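# Move one bottle from blue crate onto turning table

## Task

Lift a single bottle out of the blue crate and set it upright on the rotating table. The crate has to stay upright on the trolley with its remaining bottles still standing inside, none of the bottles already travelling on the table may be tipped over, and at the finish neither gripper may be in contact with any bottle or with the crate.

## Robot and tools

Robot: two arms, left_arm and right_arm, each with six joints and a two-finger gripper. Joint order everywhere (rows and result lists) is waist, shoulder, elbow, wrist pitch, wrist yaw, wrist roll. Left_arm sits on the +y side; the names do not match image left and right.

Frame: positions are in metres in a single scene frame. The origin is at table-top height, halfway between the nominal arm bases; +x points away from the robot over the table, +z is up. Real bases are offset from nominal; a BASES line gives calibrated places if present. Orientation is end_effector_quat_wxyz. On the gripper, fingers extend along its +z and close along its y; end_effector_position is the point between the pads, roughly 1 cm short of the fingertips. Printed positions can be off, more so when the arm reaches far.

Rows: every motion command uses rows of 14 numbers, each within [-1, 1]: left waist, shoulder, elbow, wrist pitch, wrist yaw, wrist roll, left opening, then the same seven for the right arm. Both arms always appear. Joint entries are scaled offsets, not poses: they are added to the Joint targets reported when the action (or move) begins. A value of 1.0 equals 1.264 rad waist, 1.32 shoulder, 1.276 elbow, 1.83 wrist pitch, 6.358 wrist yaw, 7.625 wrist roll. Sending the same offset again moves further. Send 0 to hold an arm. The opening entry is absolute: +1 fully open, -1 closed; a 0 is a real half-open command, so repeat the current value to leave a gripper alone.

Stated joint ranges (rad): waist -2.880 to 2.880, shoulder 0.000 to 3.142, elbow 0.000 to 3.019, wrist pitch -1.693 to 1.571, wrist yaw -1.571 to 1.571, wrist roll -2.094 to 2.094. True ends may differ by up to 0.085. An action asking more than 0.085 past a stated end is rejected for both arms; a badly formed first action rejects the whole call. Over-asking a real end clips there, with the note "joint sent to its limit".

execute_actions: argument actions is a list of actions; each action is a list of up to 15 rows, one per 1/30 s step, and a short list repeats its final row to fill 15 steps (0.5 s). Offsets in every row of an action count from the targets at that action's start, not from the previous row. cameras picks images: omitted, null or ["all"] gives all, [] none. An empty actions list just reports state and images.

move: target is one row, or up to 15 rows differing only in joint offsets, all counted from the same starting Joint targets. All joints travel together, so hands trace curves, with no collision avoidance. speed is rad/s for the joint with the longest way, 0.01 to 2, default 0.5, single or one per target. blend (rad) rounds corners between listed targets; default 0 stops at each. opening_speed (per second on the -1..+1 scale, at least 0.2) ramps the fingers; otherwise the opening is sent at once. blocking=false returns after about 0.5 s while the move continues; until its end shows, use wait or stop before other motion. The "move:" line reports done, off_target (resting with a joint more than 0.035 rad off), moving, held or fault, plus limits=held and the farthest-off joint per arm. Neither done nor off_target tells you about contact.

wait: seconds, 0 to 10; arms keep their last command and a running move goes on. stop: brakes a running move; fast moves need room. zoom_image: camera (cam_high, cam_low, cam_left_wrist, cam_right_wrist) and region [x0, y0, x1, y1] in pixels from the top-left, at most 504 by 504, on that camera's newest image. finished_scene: scene (number of the scene being closed) and chance_done (1 to 99, your percent estimate of success); irreversible.

Results: Joint positions and Joint velocities give each arm's joints (rad, rad/s) then finger gap (m; 0.094 is fully open). Joint targets is the base for your next offsets. Tool commands shows current gripper commands. grip_measured is opening on the command scale; empty it may read slightly wide. Joint torques are total drive output including gravity, with offset and noise; positive means toward larger angle; torques 3 and 4 wrap at ±28 N m. Action calls list sampled step positions; HELD marks steps where an arm's row was held back. "joint command not followed" means the clearance check altered targets; it does not keep the grippers apart. Images are 896x504 each.

Motion limits: per step each joint's target is kept within a lead of its measured angle (0.264 waist, 0.32 shoulder, 0.276 elbow, 0.33 wrist pitch, 0.701 wrist yaw, 1.97 wrist roll), and targets putting the gripper over 110 mm from its measured spot are scaled back. Big offsets may need several actions; tiny ones may not start. If an arm is blocked or dragged, command its targets back past its positions to release.

Gripping: fingers go to the opening you write, except near the ends. Light hold just below the touch reading; about 0.11 below it (more for small, round or soft items) reaches full force, around 50 to 62 N per pad. To release, command well above grip_measured.

Avoid: dropping things, fast impacts, heavy pressing, the two arms striking each other (can end the scene), knocking bottles over or anything out of the work area. Occasional outside tugs may hit held items. Holding loads, long reach or straining heats motors; a MOTOR HOT line warns at 85 °C, and at 100 °C the arm goes limp for 30 to 60 s (OVER-TEMPERATURE FAULT), possibly unannounced. While you think, the scene keeps running.

Each tool is called after "Call:" as name([rows], argument=value, ...), one row to a line, values as JSON.

## Session

I'll start by reading the scene state and camera images.

Call:
execute_actions(actions=[])

Scene clock: 0.00 s.
left_arm: end_effector_position=(+0.7191, +0.4023, +0.1776) grip_measured=+1.000 end_effector_quat_wxyz=(+0.376, +0.095, +0.916, +0.099) | right_arm: end_effector_position=(+0.2268, +0.2610, +0.3170) grip_measured=+1.000 end_effector_quat_wxyz=(+0.455, -0.512, +0.620, +0.384)
Joint names: [waist, shoulder, elbow, wrist pitch, wrist yaw, wrist roll]
Joint positions: left_arm=[0.065 1.933 1.637 -0.478 -0.065 0.296 0.094] | right_arm=[1.013 1.194 0.882 -0.003 -0.343 -0.099 0.094]
Joint velocities: left_arm=[-0.005 -0.015 -0.002 -0.002 -0.066 -0.022 0] | right_arm=[0.005 -0.005 0.017 -0.002 0.007 -0.007 0]
Joint torques (N m): no reading
Motor temperatures (°C): left_arm=[39 30 36 25 33 31 34] | right_arm=[34 31 30 36 26 37 34]
Heat: left arm: hottest waist 39 °C; right arm: hottest wrist roll 37 °C.
Joint targets: left_arm=[0.065 1.926 1.669 -0.473 -0.065 0.296] | right_arm=[1.013 1.192 0.913 0.002 -0.343 -0.099]
Tool commands: left_gripper/opening=+1.0 right_gripper/opening=+1.0

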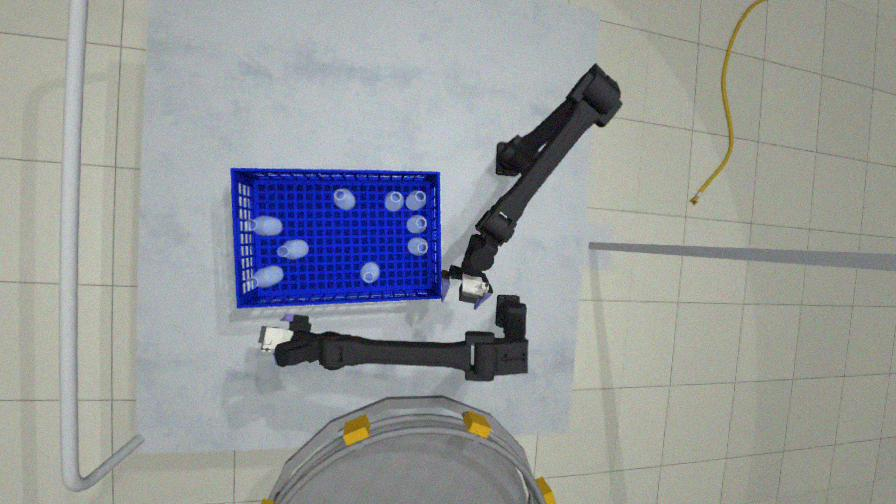

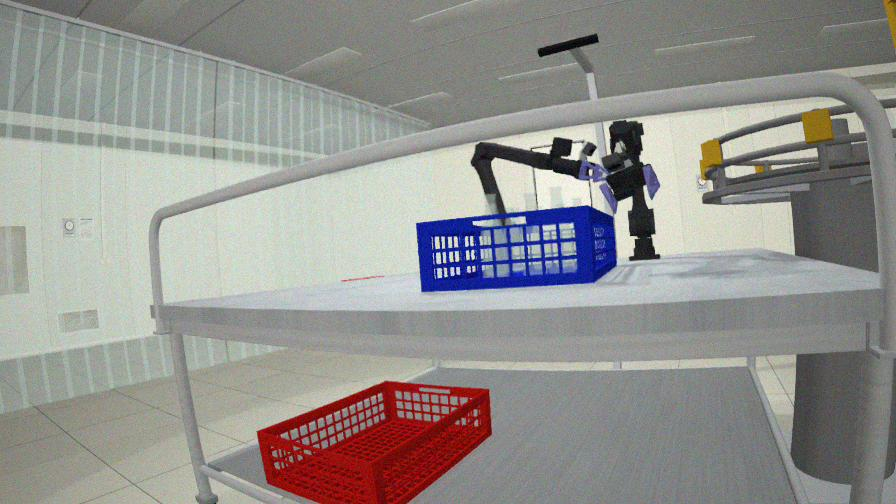

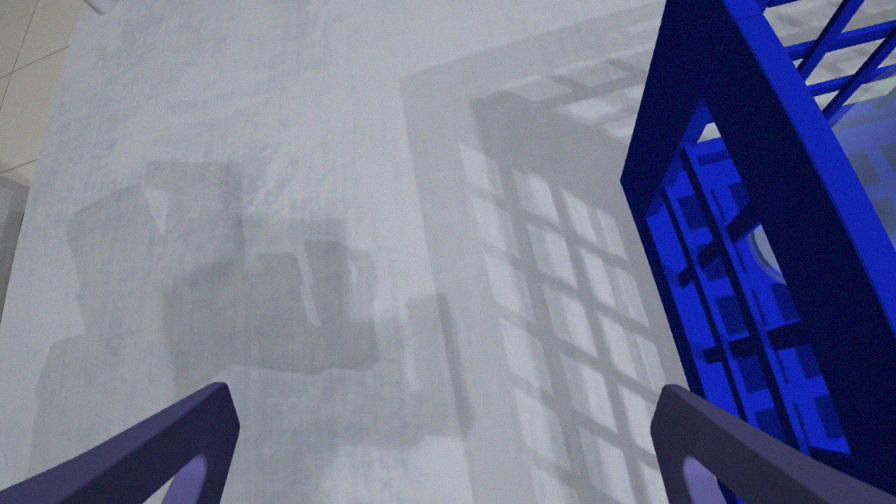

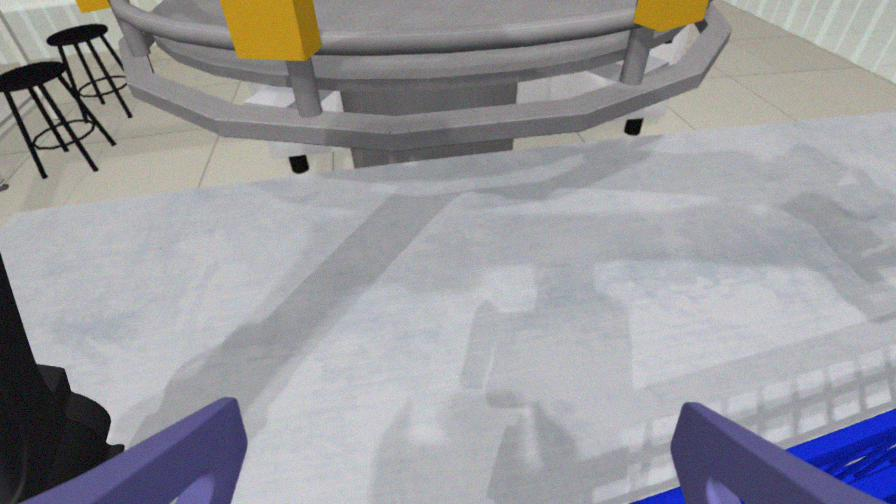

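Call:
zoom_image(camera="cam_high", region=[220, 150, 560, 390])

Call:
zoom_image(camera="cam_high", region=[230, 320, 620, 504])

Call:
zoom_image(camera="cam_low", region=[400, 60, 896, 340])

Scaled by 1.482 from the camera's 896x504 image, which has a finer 1280x720 frame.

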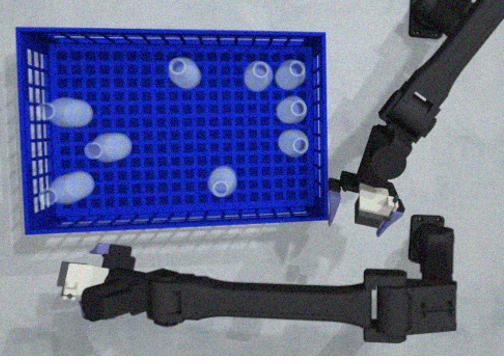

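Scaled by 1.292 from the camera's 896x504 image, which has a finer 1280x720 frame.

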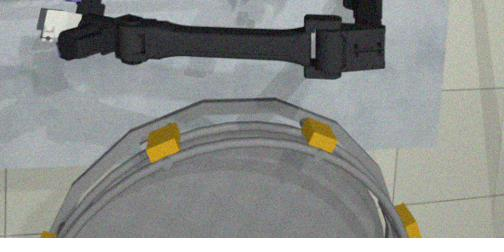

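Scaled by 1.016 from the camera's 896x504 image, which has a finer 1280x720 frame.

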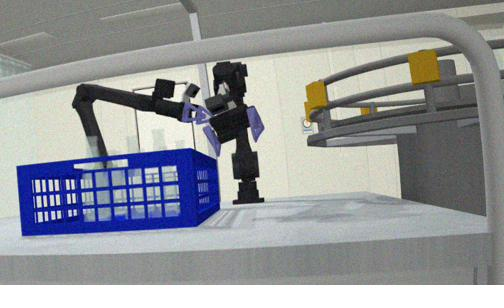

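Call:
zoom_image(camera="cam_right_wrist", region=[100, 0, 600, 280])

Call:
zoom_image(camera="cam_right_wrist", region=[392, 0, 896, 280])

Call:
zoom_image(camera="cam_low", region=[640, 60, 896, 260])

Call:
zoom_image(camera="cam_low", region=[400, 90, 700, 310])

Scaled by 1.008 from the camera's 896x504 image, which has a finer 1280x720 frame.

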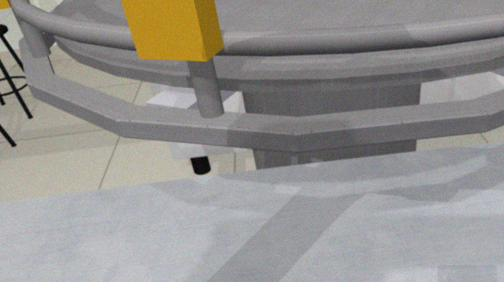

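Scaled by 1.000.

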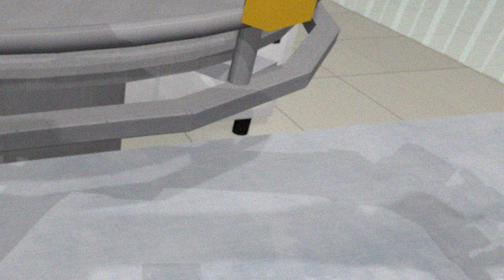

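Scaled by 1.969 from the camera's 896x504 image, which has a finer 1280x720 frame.

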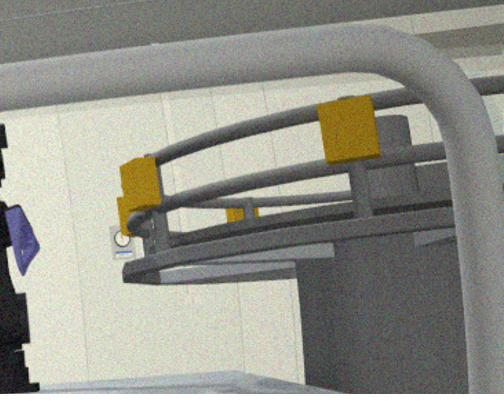

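Scaled by 1.680 from the camera's 896x504 image, which has a finer 1280x720 frame.

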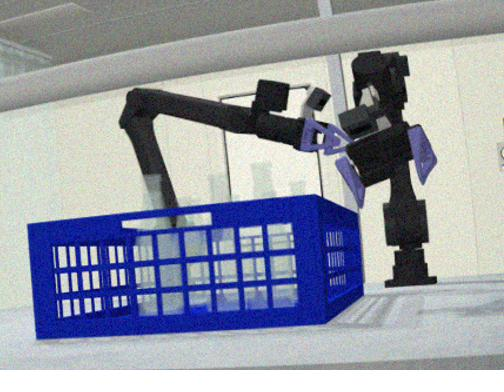

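Call:
move(target=[0, -0.303, 0, 0, 0, 0, 1.0, 0, -0.189, 0, 0, 0, 0, 1.0], speed=0.8, cameras=["cam_high", "cam_right_wrist"])

Scene clock: 60.00 s.
left_arm: end_effector_position=(+0.6402, +0.3974, +0.4664) grip_measured=+1.000 end_effector_quat_wxyz=(+0.552, +0.078, +0.820, +0.127) | right_arm: end_effector_position=(+0.1944, +0.2066, +0.4396) grip_measured=+1.000 end_effector_quat_wxyz=(+0.547, -0.483, +0.543, +0.415)
Joint names: [waist, shoulder, elbow, wrist pitch, wrist yaw, wrist roll]
Joint positions: left_arm=[0.065 1.526 1.637 -0.478 -0.065 0.296 0.094] | right_arm=[1.013 0.94 0.882 -0.003 -0.343 -0.099 0.094]
Joint velocities: left_arm=[-0.015 -0.005 -0.017 -0.012 0.022 0.007 0] | right_arm=[-0.015 -0.005 -0.002 -0.017 0.007 -0.066 0]
Joint torques (N m): left_arm=[-1.85 -14.45 11.12 2.1 -0.01 -0.15] | right_arm=[-0.62 -3.37 13.67 1.84 -0.19 0.13]
Motor temperatures (°C): left_arm=[38 35 49 25 31 29 32] | right_arm=[33 32 45 36 26 34 31]
Heat: left arm: hottest elbow 49 °C; right arm: hottest elbow 45 °C.
Joint targets: left_arm=[0.065 1.526 1.669 -0.473 -0.065 0.296] | right_arm=[1.013 0.942 0.913 0.002 -0.343 -0.099]
move: done
Images, in order (width x height): cam_high 896x504, cam_right_wrist 896x504.

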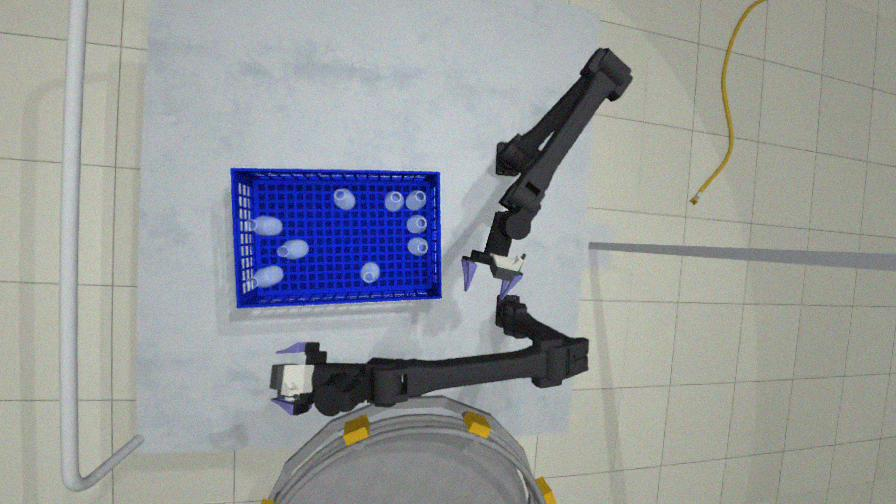

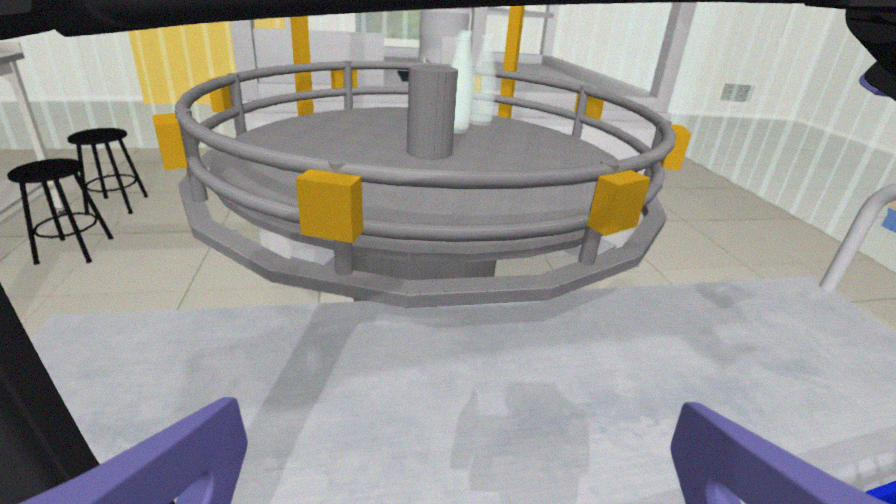

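Call:
zoom_image(camera="cam_right_wrist", region=[150, 20, 420, 310])

Call:
zoom_image(camera="cam_right_wrist", region=[400, 20, 720, 310])

Scaled by 1.738 from the camera's 896x504 image, which has a finer 1280x720 frame.

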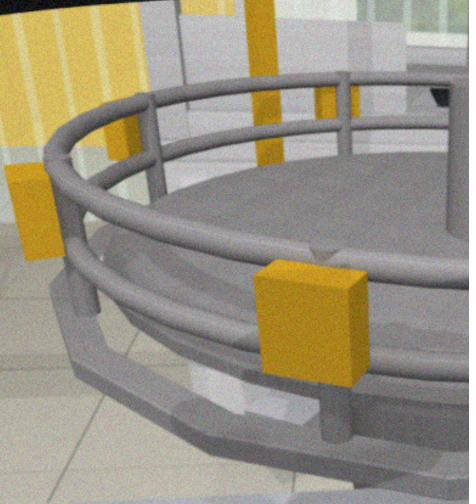

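Scaled by 1.575 from the camera's 896x504 image, which has a finer 1280x720 frame.

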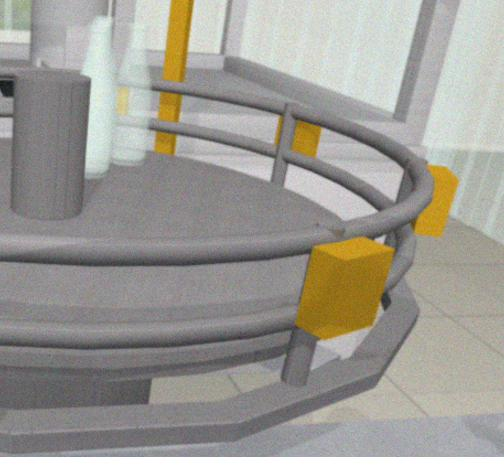

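Call:
wait(seconds=0, cameras=["cam_right_wrist"])

Scene clock: 98.13 s.
left_arm: end_effector_position=(+0.6402, +0.3974, +0.4664) grip_measured=+1.000 end_effector_quat_wxyz=(+0.552, +0.078, +0.820, +0.127) | right_arm: end_effector_position=(+0.1944, +0.2066, +0.4396) grip_measured=+1.000 end_effector_quat_wxyz=(+0.547, -0.483, +0.543, +0.415)
Joint names: [waist, shoulder, elbow, wrist pitch, wrist yaw, wrist roll]
Joint positions: left_arm=[0.065 1.526 1.637 -0.478 -0.065 0.296 0.094] | right_arm=[1.013 0.94 0.882 -0.003 -0.343 -0.099 0.094]
Joint velocities: left_arm=[0.005 -0.005 0.002 -0.007 -0.051 -0.022 0] | right_arm=[0.005 -0.005 0.002 -0.002 -0.037 0.022 0]
Joint torques (N m): left_arm=[-1.32 -14.74 11.4 2.21 -0.02 -0.13] | right_arm=[-0.56 -3.43 13.67 1.83 -0.18 0.13]
Motor temperatures (°C): left_arm=[38 36 54 25 30 28 30] | right_arm=[32 31 49 35 26 33 30]
Heat: left arm: hottest elbow 54 °C; right arm: hottest elbow 49 °C.
Joint targets: left_arm=[0.065 1.526 1.669 -0.473 -0.065 0.296] | right_arm=[1.013 0.942 0.913 0.002 -0.343 -0.099]
Tool commands: left_gripper/opening=+1.0 right_gripper/opening=+1.0
Images, in order (width x height): cam_right_wrist 896x504.

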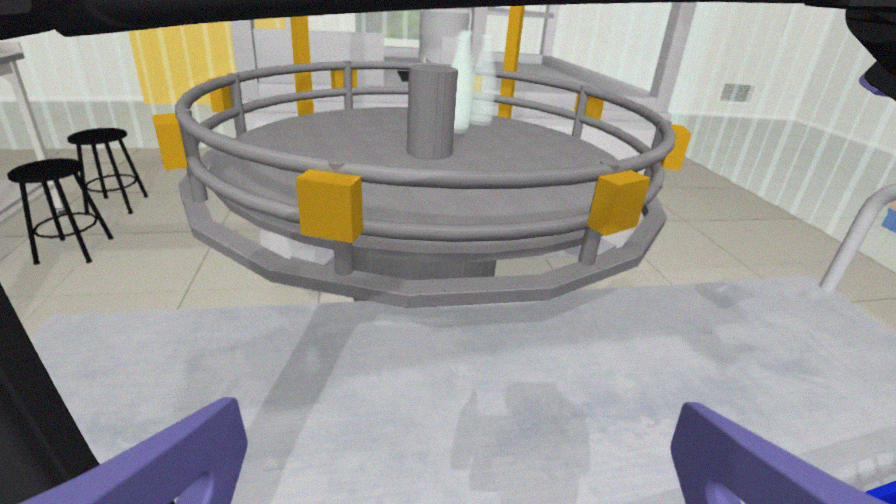

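Call:
move(target=[0, 0, -0.3135, 0, 0, 0, 1.0, 0, 0, 0.2351, 0, 0, 0, 1.0], speed=0.8, cameras=["cam_left_wrist", "cam_right_wrist"])

Call:
move(target=[0, 0, 0, -0.2732, 0, 0, 1.0, 0, 0, 0, -0.2732, 0, 0, 1.0], speed=0.8, cameras=["cam_high", "cam_left_wrist", "cam_right_wrist"])

Scene clock: 110.80 s.
left_arm: end_effector_position=(+0.5805, +0.3937, +0.2342) grip_measured=+1.000 end_effector_quat_wxyz=(+0.381, +0.094, +0.914, +0.099) | right_arm: end_effector_position=(+0.1872, +0.1945, +0.6139) grip_measured=+1.000 end_effector_quat_wxyz=(+0.639, -0.442, +0.448, +0.442)
Joint names: [waist, shoulder, elbow, wrist pitch, wrist yaw, wrist roll]
Joint positions: left_arm=[0.065 1.538 1.254 -0.478 -0.065 0.296 0.094] | right_arm=[1.013 0.94 1.166 -0.003 -0.343 -0.099 0.094]
Joint velocities: left_arm=[-0.005 0.005 -0.007 0.007 -0.051 -0.095 0] | right_arm=[0.005 0.005 0.002 -0.002 0.037 0.007 0]
Joint torques (N m): left_arm=[-1.44 -14.62 9.68 1.83 -0.02 -0.13] | right_arm=[-0.62 -3.25 14.69 1.72 -0.12 0.14]
Motor temperatures (°C): left_arm=[38 36 55 25 30 28 30] | right_arm=[32 30 50 35 25 32 29]
Heat: left arm: hottest elbow 55 °C; right arm: hottest elbow 50 °C.
Joint targets: left_arm=[0.065 1.526 1.269 -0.473 -0.065 0.296] | right_arm=[1.013 0.942 1.213 0.002 -0.343 -0.099]
move: off_target (right_arm); right_arm: the elbow is farthest, 0.047 rad from its target
Images, in order (width x height): cam_left_wrist 896x504, cam_right_wrist 896x504.

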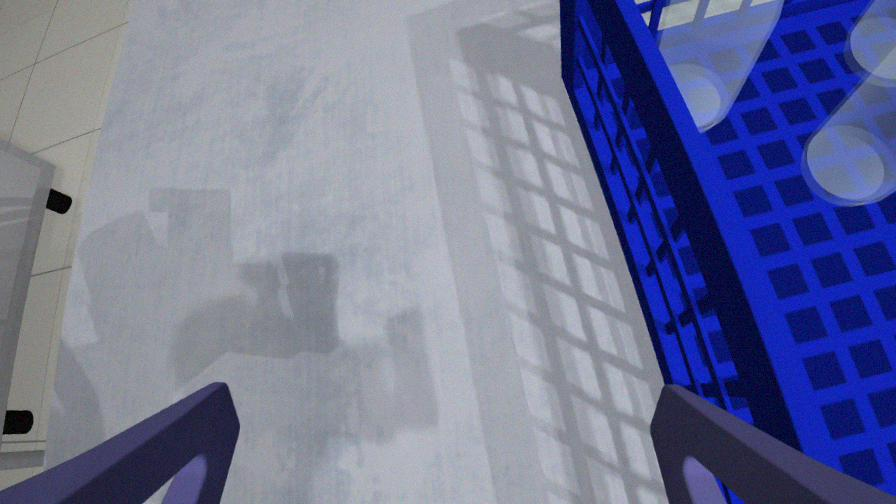

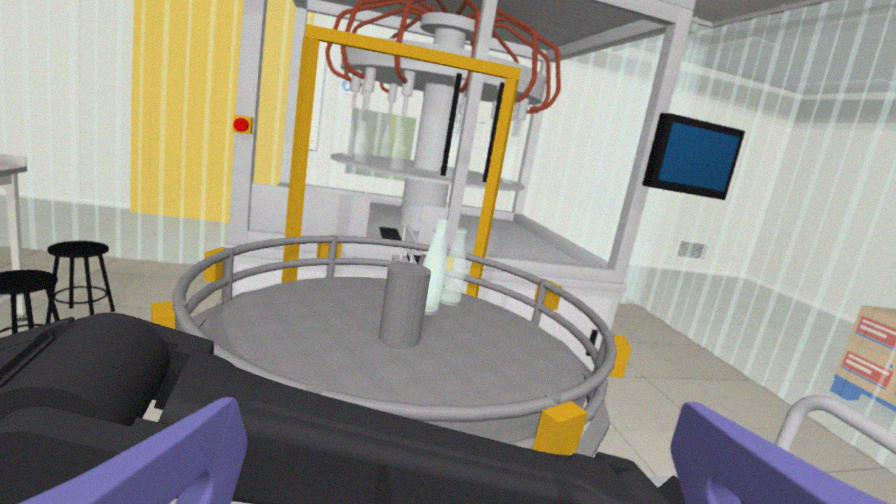

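Scene clock: 112.13 s.
left_arm: end_effector_position=(+0.4803, +0.3874, +0.1709) grip_measured=+1.000 end_effector_quat_wxyz=(+0.151, +0.110, +0.981, +0.060) | right_arm: end_effector_position=(+0.1858, +0.1922, +0.4994) grip_measured=+1.000 end_effector_quat_wxyz=(+0.472, -0.507, +0.606, +0.390)
Joint names: [waist, shoulder, elbow, wrist pitch, wrist yaw, wrist roll]
Joint positions: left_arm=[0.065 1.538 1.254 -0.967 -0.065 0.296 0.094] | right_arm=[1.013 0.94 1.166 -0.494 -0.343 -0.099 0.094]
Joint velocities: left_arm=[0.015 -0.015 0.007 0.002 0.007 -0.007 0] | right_arm=[-0.015 -0.015 -0.007 0.007 0.007 0.007 0]
Joint torques (N m): left_arm=[-1.44 -13.98 8.96 0.79 -0.04 -0.11] | right_arm=[-0.62 -3.37 14.76 1.48 -0.22 0.13]
Motor temperatures (°C): left_arm=[38 36 54 25 30 28 30] | right_arm=[32 30 49 35 25 32 29]
Heat: left arm: hottest elbow 54 °C; right arm: hottest elbow 49 °C.
Joint targets: left_arm=[0.065 1.526 1.269 -0.973 -0.065 0.296] | right_arm=[1.013 0.942 1.213 -0.498 -0.343 -0.099]
move: off_target (right_arm); right_arm: the elbow is farthest, 0.047 rad from its target
Images, in order (width x height): cam_high 896x504, cam_left_wrist 896x504, cam_right_wrist 896x504.

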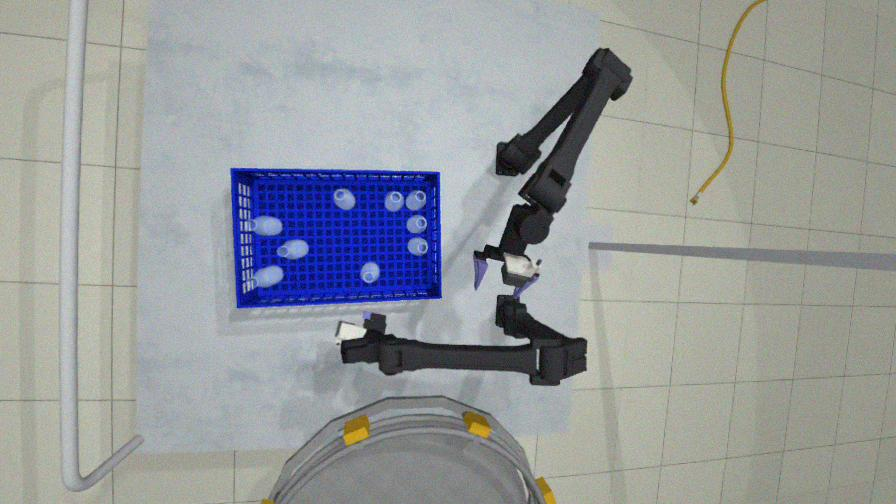

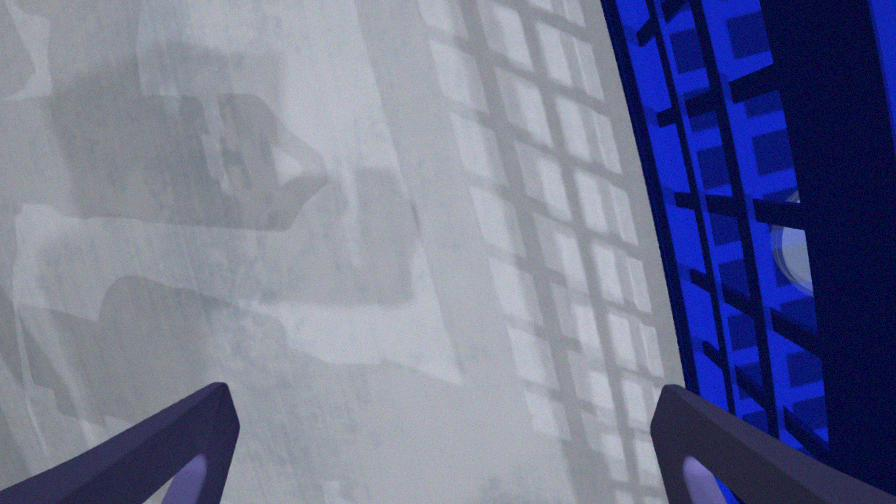

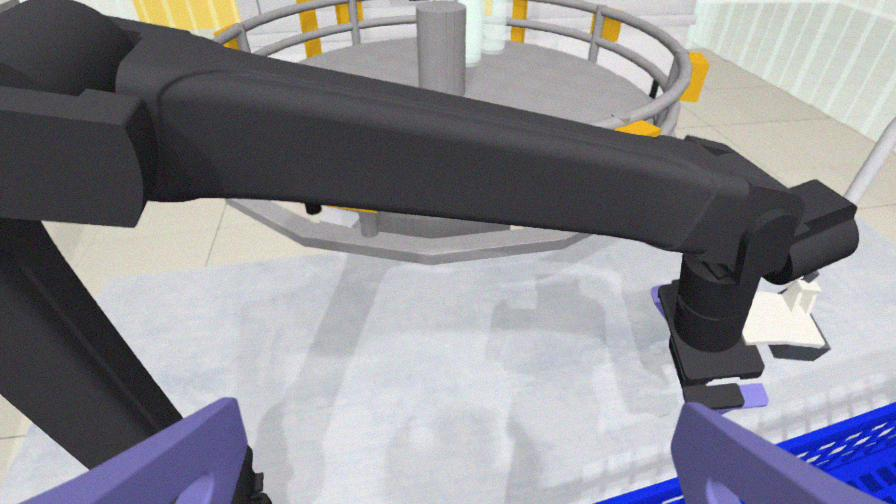

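Call:
zoom_image(camera="cam_right_wrist", region=[560, 120, 896, 460])

Call:
zoom_image(camera="cam_high", region=[310, 240, 620, 410])

Scaled by 1.482 from the camera's 896x504 image, which has a finer 1280x720 frame.

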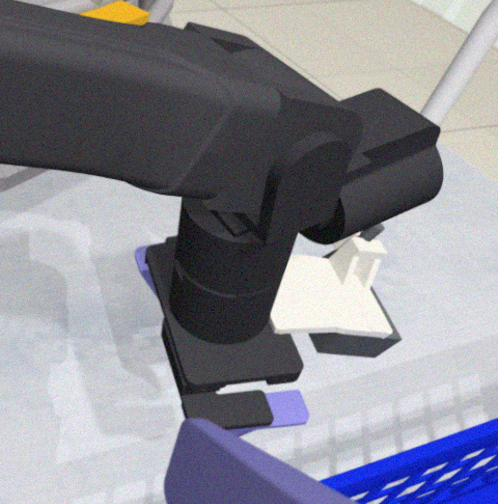

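Scaled by 1.626 from the camera's 896x504 image, which has a finer 1280x720 frame.

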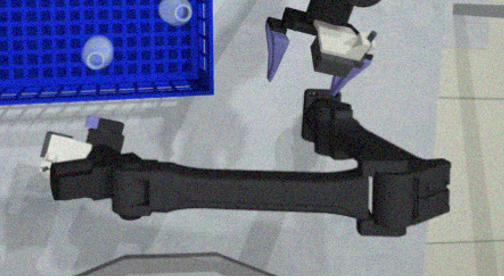

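Call:
move([
  [0, -0.4212, -0.2398, 0.194, 0.01022, -0.03882, 1.0, 0, -0.2712, 0.0937, -0.2298, 0.05395, 0.01298, 1.0],
  [-0.2255, -0.4212, -0.2398, 0.194, 0.01022, -0.03882, 1.0, 0, -0.2712, 0.0937, -0.2298, 0.05395, 0.01298, 1.0],
], speed=0.8, blend=0.05)

Scene clock: 158.27 s.
left_arm: end_effector_position=(+0.3911, +0.2470, +0.3286) grip_measured=+1.000 end_effector_quat_wxyz=(+0.444, +0.104, +0.889, -0.046) | right_arm: end_effector_position=(+0.1416, +0.0059, +0.5978) grip_measured=+1.000 end_effector_quat_wxyz=(+0.554, -0.387, +0.669, +0.310)
Joint names: [waist, shoulder, elbow, wrist pitch, wrist yaw, wrist roll]
Joint positions: left_arm=[-0.219 0.967 0.956 -0.635 -0.001 0.011 0.094] | right_arm=[1.013 0.578 1.296 -0.914 -0.002 -0.016 0.094]
Joint velocities: left_arm=[0.005 -0.005 0.007 -0.002 -0.022 -0.066 0] | right_arm=[-0.005 -0.015 -0.007 0.002 -0.037 0.007 0]
Joint torques (N m): left_arm=[-1.67 -6.12 9.35 2.51 0.03 -0.19] | right_arm=[-0.62 2.43 11.97 1.51 -0.08 0.3]
Motor temperatures (°C): left_arm=[37 36 50 24 29 27 29] | right_arm=[31 30 49 34 25 31 28]
Heat: left arm: hottest elbow 50 °C; right arm: hottest elbow 49 °C.
Joint targets: left_arm=[-0.220 0.970 0.963 -0.618 0.000 0.000] | right_arm=[1.013 0.584 1.333 -0.919 0.000 0.000]
move: off_target (right_arm); right_arm: the elbow is farthest, 0.036 rad from its target

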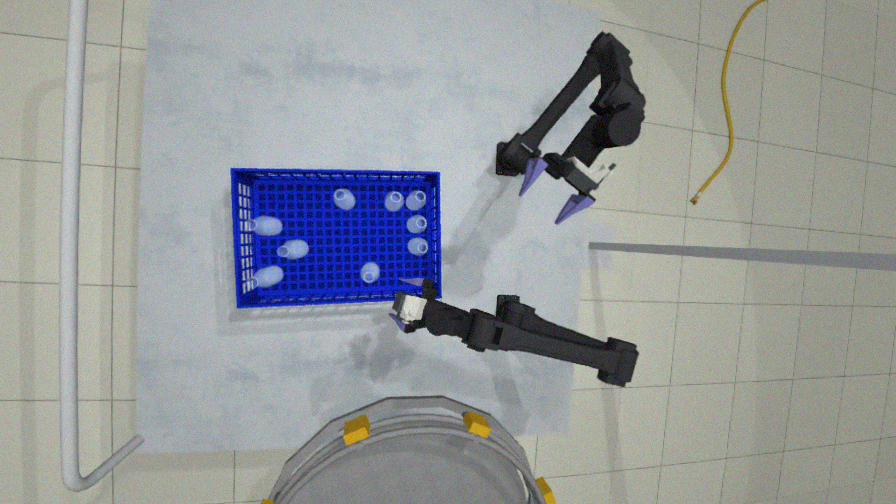

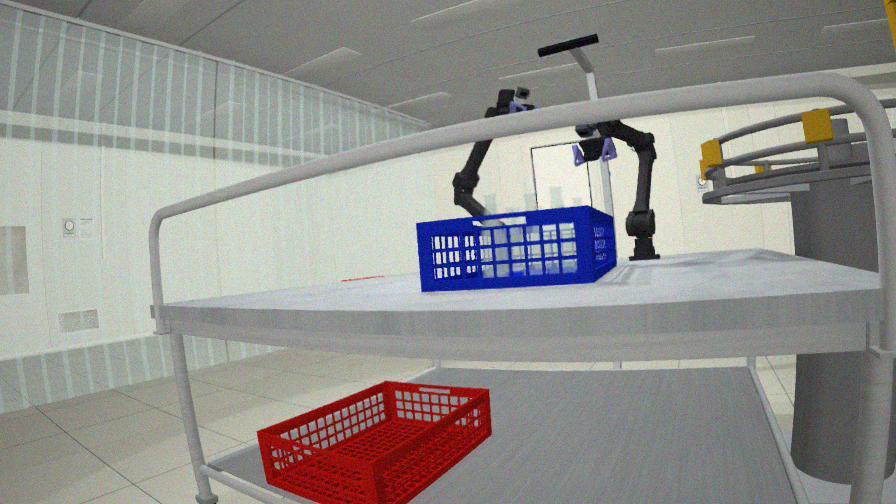

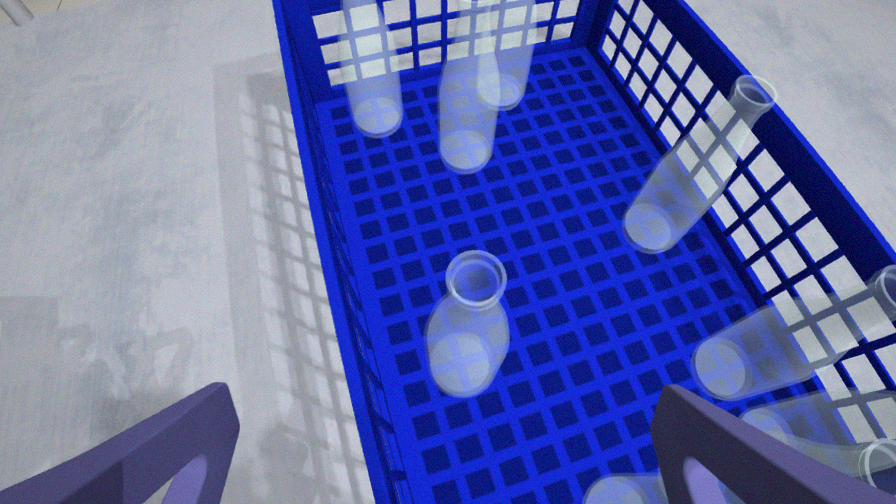

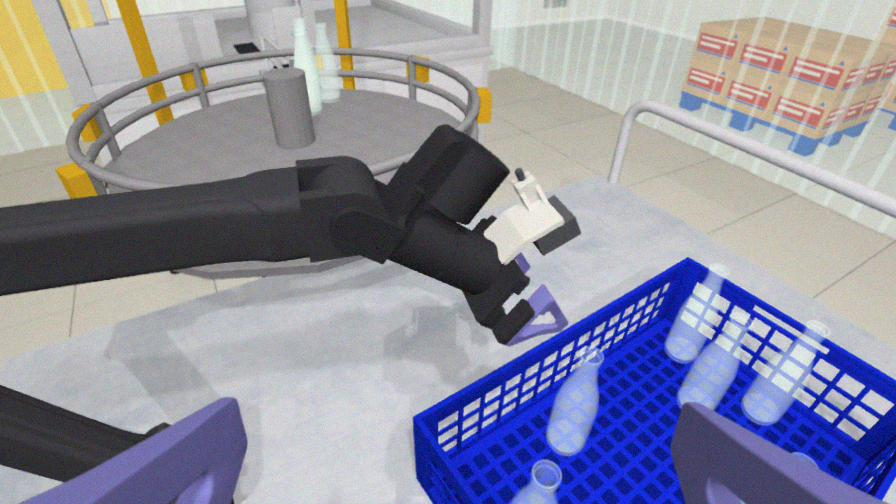

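Call:
zoom_image(camera="cam_right_wrist", region=[420, 240, 720, 500])

Call:
zoom_image(camera="cam_left_wrist", region=[340, 180, 620, 440])

Call:
zoom_image(camera="cam_right_wrist", region=[220, 0, 420, 170])

Scaled by 1.680 from the camera's 896x504 image, which has a finer 1280x720 frame.

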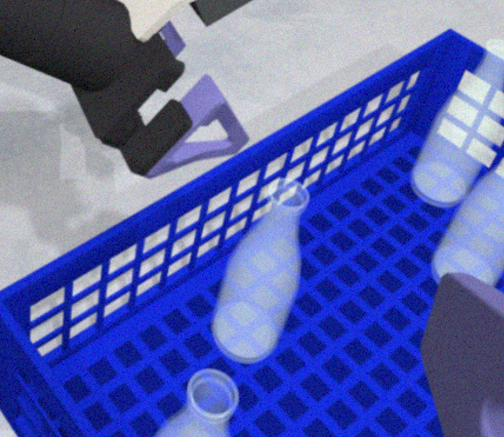

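Scaled by 1.800 from the camera's 896x504 image, which has a finer 1280x720 frame.

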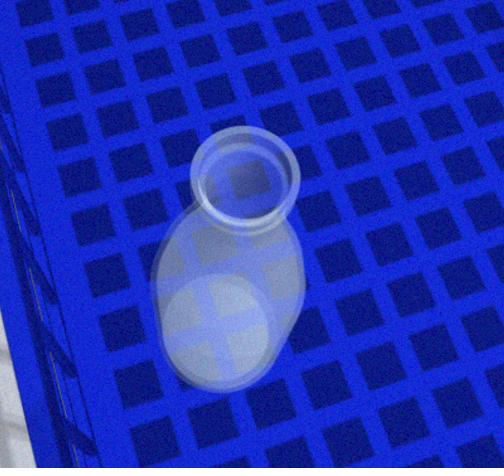

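Scaled by 2.520 from the camera's 896x504 image, which has a finer 1280x720 frame.

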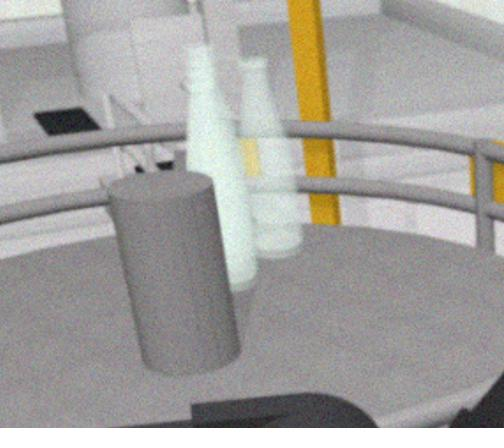

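Call:
move(target=[-0.0166, 0.1605, -0.1056, 0.1894, 0, 0, 1.0, 0, 0, 0, 0, 0, 0, 1.0], speed=0.6, cameras=["cam_left_wrist", "cam_right_wrist", "cam_high"])

Scene clock: 203.47 s.
left_arm: end_effector_position=(+0.4409, +0.2281, +0.2203) grip_measured=+1.000 end_effector_quat_wxyz=(+0.440, +0.110, +0.890, -0.050) | right_arm: end_effector_position=(+0.1416, +0.0059, +0.5978) grip_measured=+1.000 end_effector_quat_wxyz=(+0.554, -0.387, +0.669, +0.310)
Joint names: [waist, shoulder, elbow, wrist pitch, wrist yaw, wrist roll]
Joint positions: left_arm=[-0.234 1.185 0.818 -0.288 -0.001 0.01 0.094] | right_arm=[1.013 0.578 1.296 -0.914 -0.002 -0.015 0.094]
Joint velocities: left_arm=[-0.024 -0.005 -0.017 0.007 -0.051 0.007 0] | right_arm=[-0.005 -0.015 -0.012 0.007 -0.022 0.022 0]
Joint torques (N m): left_arm=[-1.96 -8 9.13 2.4 -0.01 -0.22] | right_arm=[-0.56 2.49 11.96 1.52 -0.09 0.29]
Motor temperatures (°C): left_arm=[37 33 48 24 28 26 28] | right_arm=[31 29 53 34 25 30 27]
Heat: left arm: hottest elbow 48 °C; right arm: hottest elbow 53 °C.
Joint targets: left_arm=[-0.241 1.182 0.828 -0.271 0.000 0.000] | right_arm=[1.013 0.584 1.333 -0.919 0.000 0.000]
move: off_target (right_arm); right_arm: the elbow is farthest, 0.037 rad from its target
Images, in order (width x height): cam_high 896x504, cam_left_wrist 896x504, cam_right_wrist 896x504.

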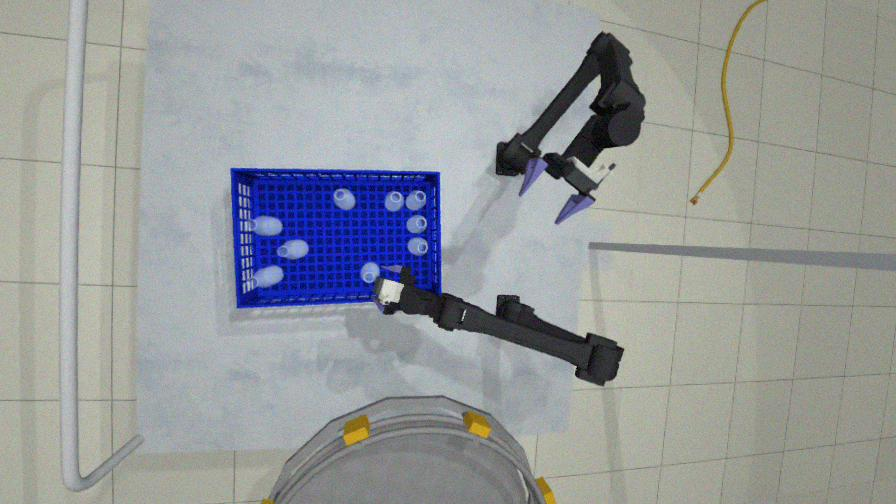

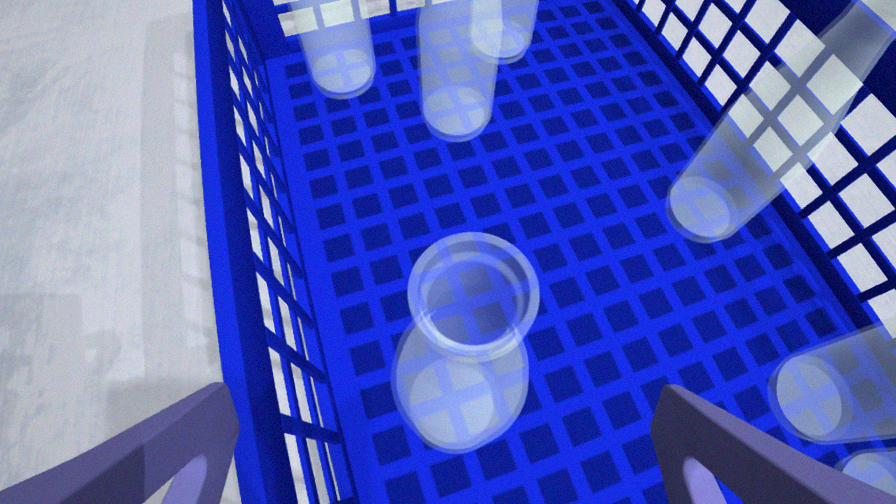

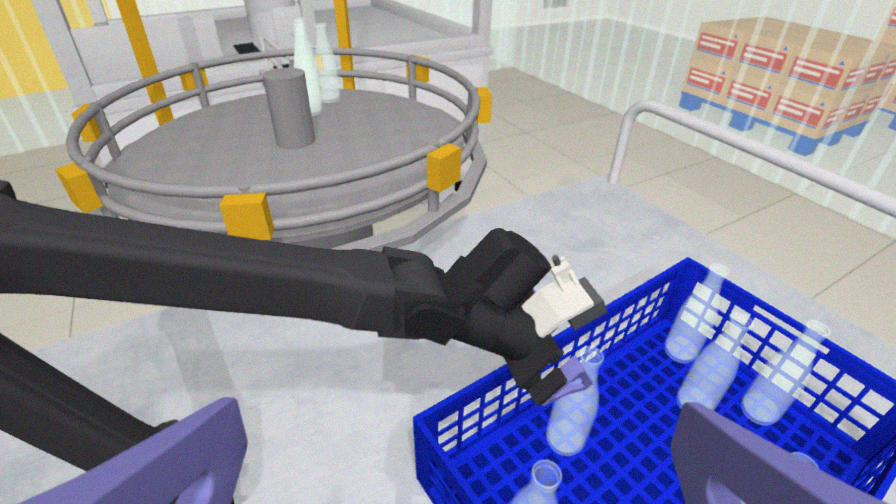

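Call:
zoom_image(camera="cam_high", region=[330, 220, 450, 340])

Call:
zoom_image(camera="cam_right_wrist", region=[480, 300, 680, 480])

Scaled by 4.200 from the camera's 896x504 image, which has a finer 1280x720 frame.

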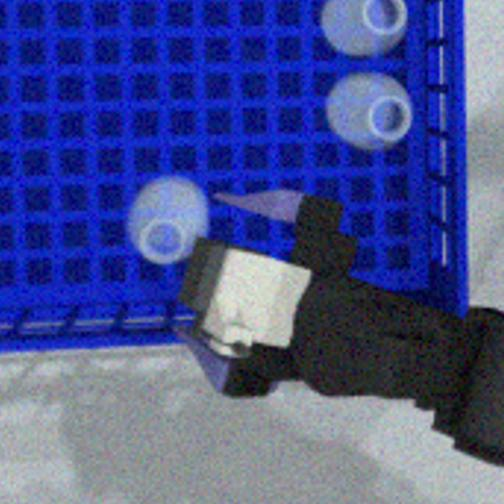

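Scaled by 2.520 from the camera's 896x504 image, which has a finer 1280x720 frame.

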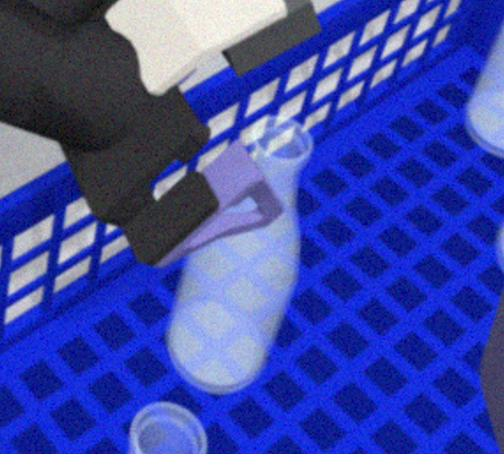

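Call:
move(target=[-0.0103, 0.0977, 0.0303, 0.0533, 0, 0, 1.0, 0, 0, 0, 0, 0, 0, 1.0], speed=0.3, cameras=["cam_left_wrist", "cam_right_wrist", "cam_high"])

Call:
zoom_image(camera="cam_high", region=[330, 220, 450, 340])

Call:
zoom_image(camera="cam_right_wrist", region=[480, 300, 680, 480])

Scene clock: 246.43 s.
left_arm: end_effector_position=(+0.4623, +0.2161, +0.1773) grip_measured=+1.000 end_effector_quat_wxyz=(+0.426, +0.117, +0.896, -0.051) | right_arm: end_effector_position=(+0.1416, +0.0059, +0.5978) grip_measured=+1.000 end_effector_quat_wxyz=(+0.554, -0.387, +0.669, +0.310)
Joint names: [waist, shoulder, elbow, wrist pitch, wrist yaw, wrist roll]
Joint positions: left_arm=[-0.247 1.313 0.818 -0.19 -0.001 0.01 0.094] | right_arm=[1.013 0.578 1.296 -0.914 -0.002 -0.015 0.094]
Joint velocities: left_arm=[-0.015 -0.015 -0.002 0.007 0.037 0.051 0] | right_arm=[0.005 0.005 0.022 -0.002 0.022 -0.051 0]
Joint torques (N m): left_arm=[-2.49 -10.23 11.52 2.29 0.01 -0.23] | right_arm=[-0.62 2.49 11.96 1.52 -0.09 0.29]
Motor temperatures (°C): left_arm=[37 32 50 24 28 26 27] | right_arm=[31 29 53 33 25 29 26]
Heat: left arm: hottest elbow 50 °C; right arm: hottest elbow 53 °C.
Joint targets: left_arm=[-0.254 1.311 0.867 -0.174 0.000 0.000] | right_arm=[1.013 0.584 1.333 -0.919 0.000 0.000]
move: off_target (left_arm, right_arm); left_arm: the elbow is farthest, 0.048 rad from its target; right_arm: the elbow is farthest, 0.037 rad from its target
Images, in order (width x height): cam_high 896x504, cam_left_wrist 896x504, cam_right_wrist 896x504.

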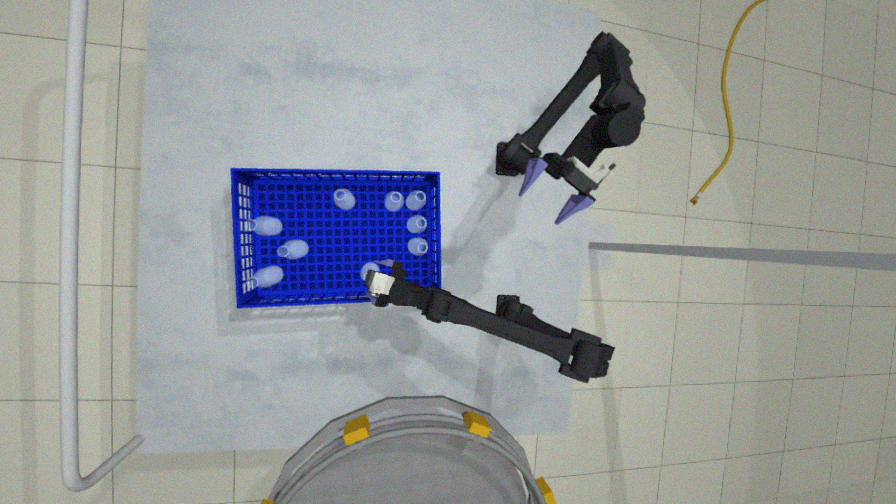

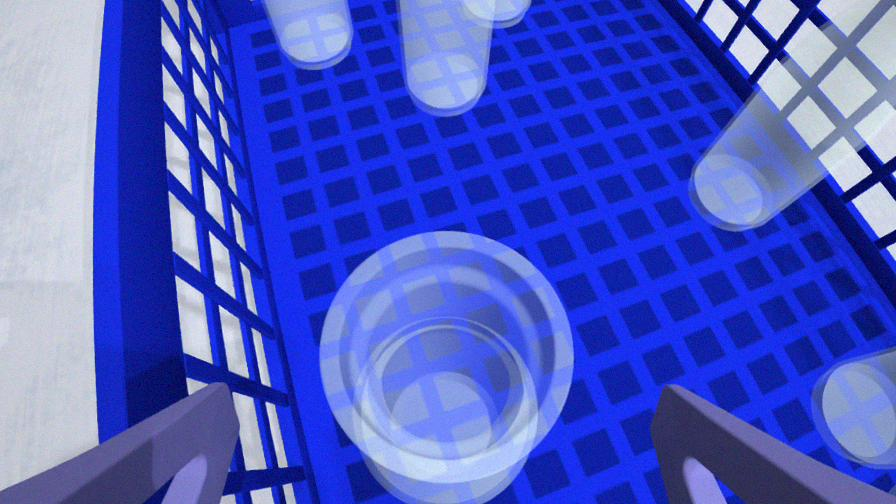

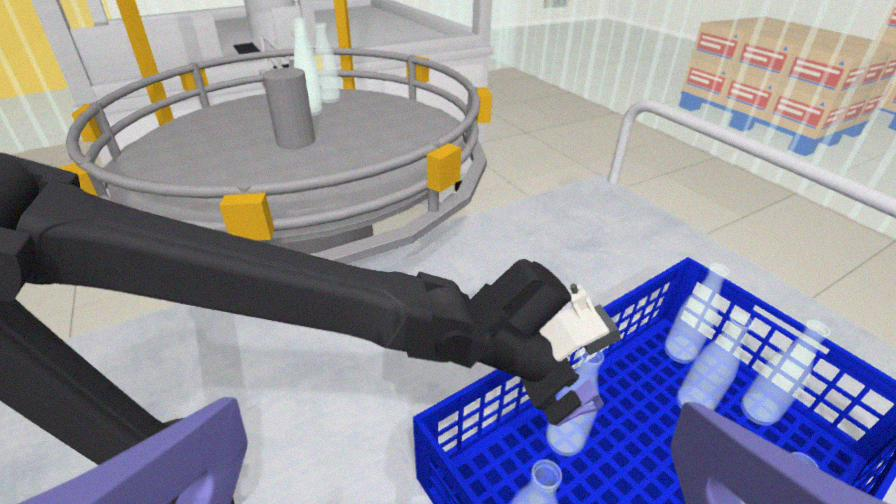

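Scaled by 4.200 from the camera's 896x504 image, which has a finer 1280x720 frame.

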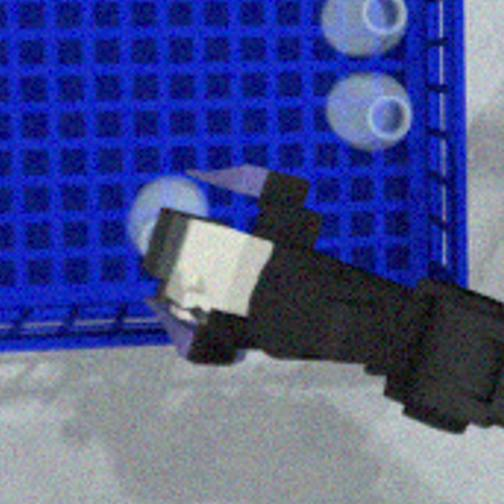

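Scaled by 2.520 from the camera's 896x504 image, which has a finer 1280x720 frame.

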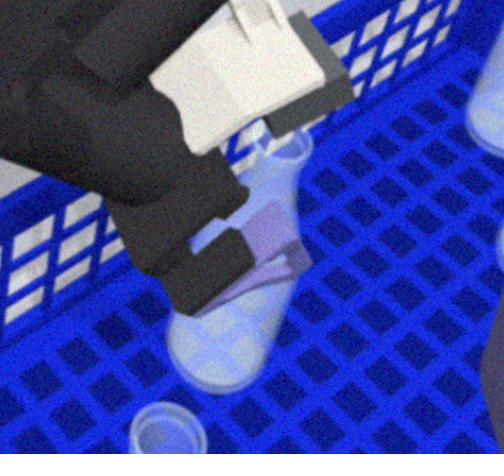

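Call:
zoom_image(camera="cam_right_wrist", region=[640, 250, 860, 440])

Call:
zoom_image(camera="cam_right_wrist", region=[530, 330, 640, 470])

Scaled by 2.291 from the camera's 896x504 image, which has a finer 1280x720 frame.

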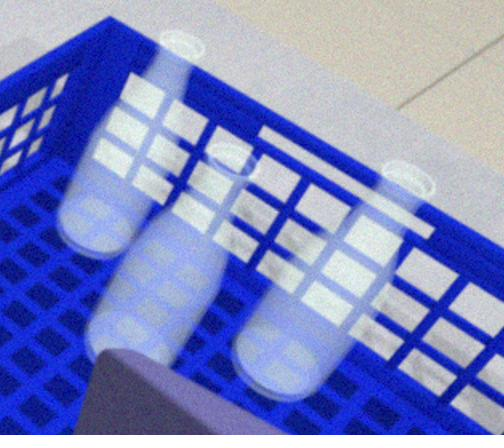

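Scaled by 3.600 from the camera's 896x504 image, which has a finer 1280x720 frame.

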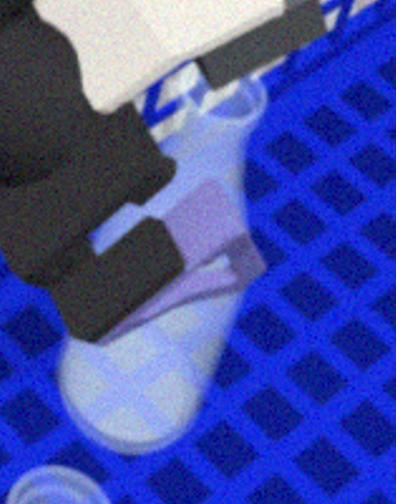

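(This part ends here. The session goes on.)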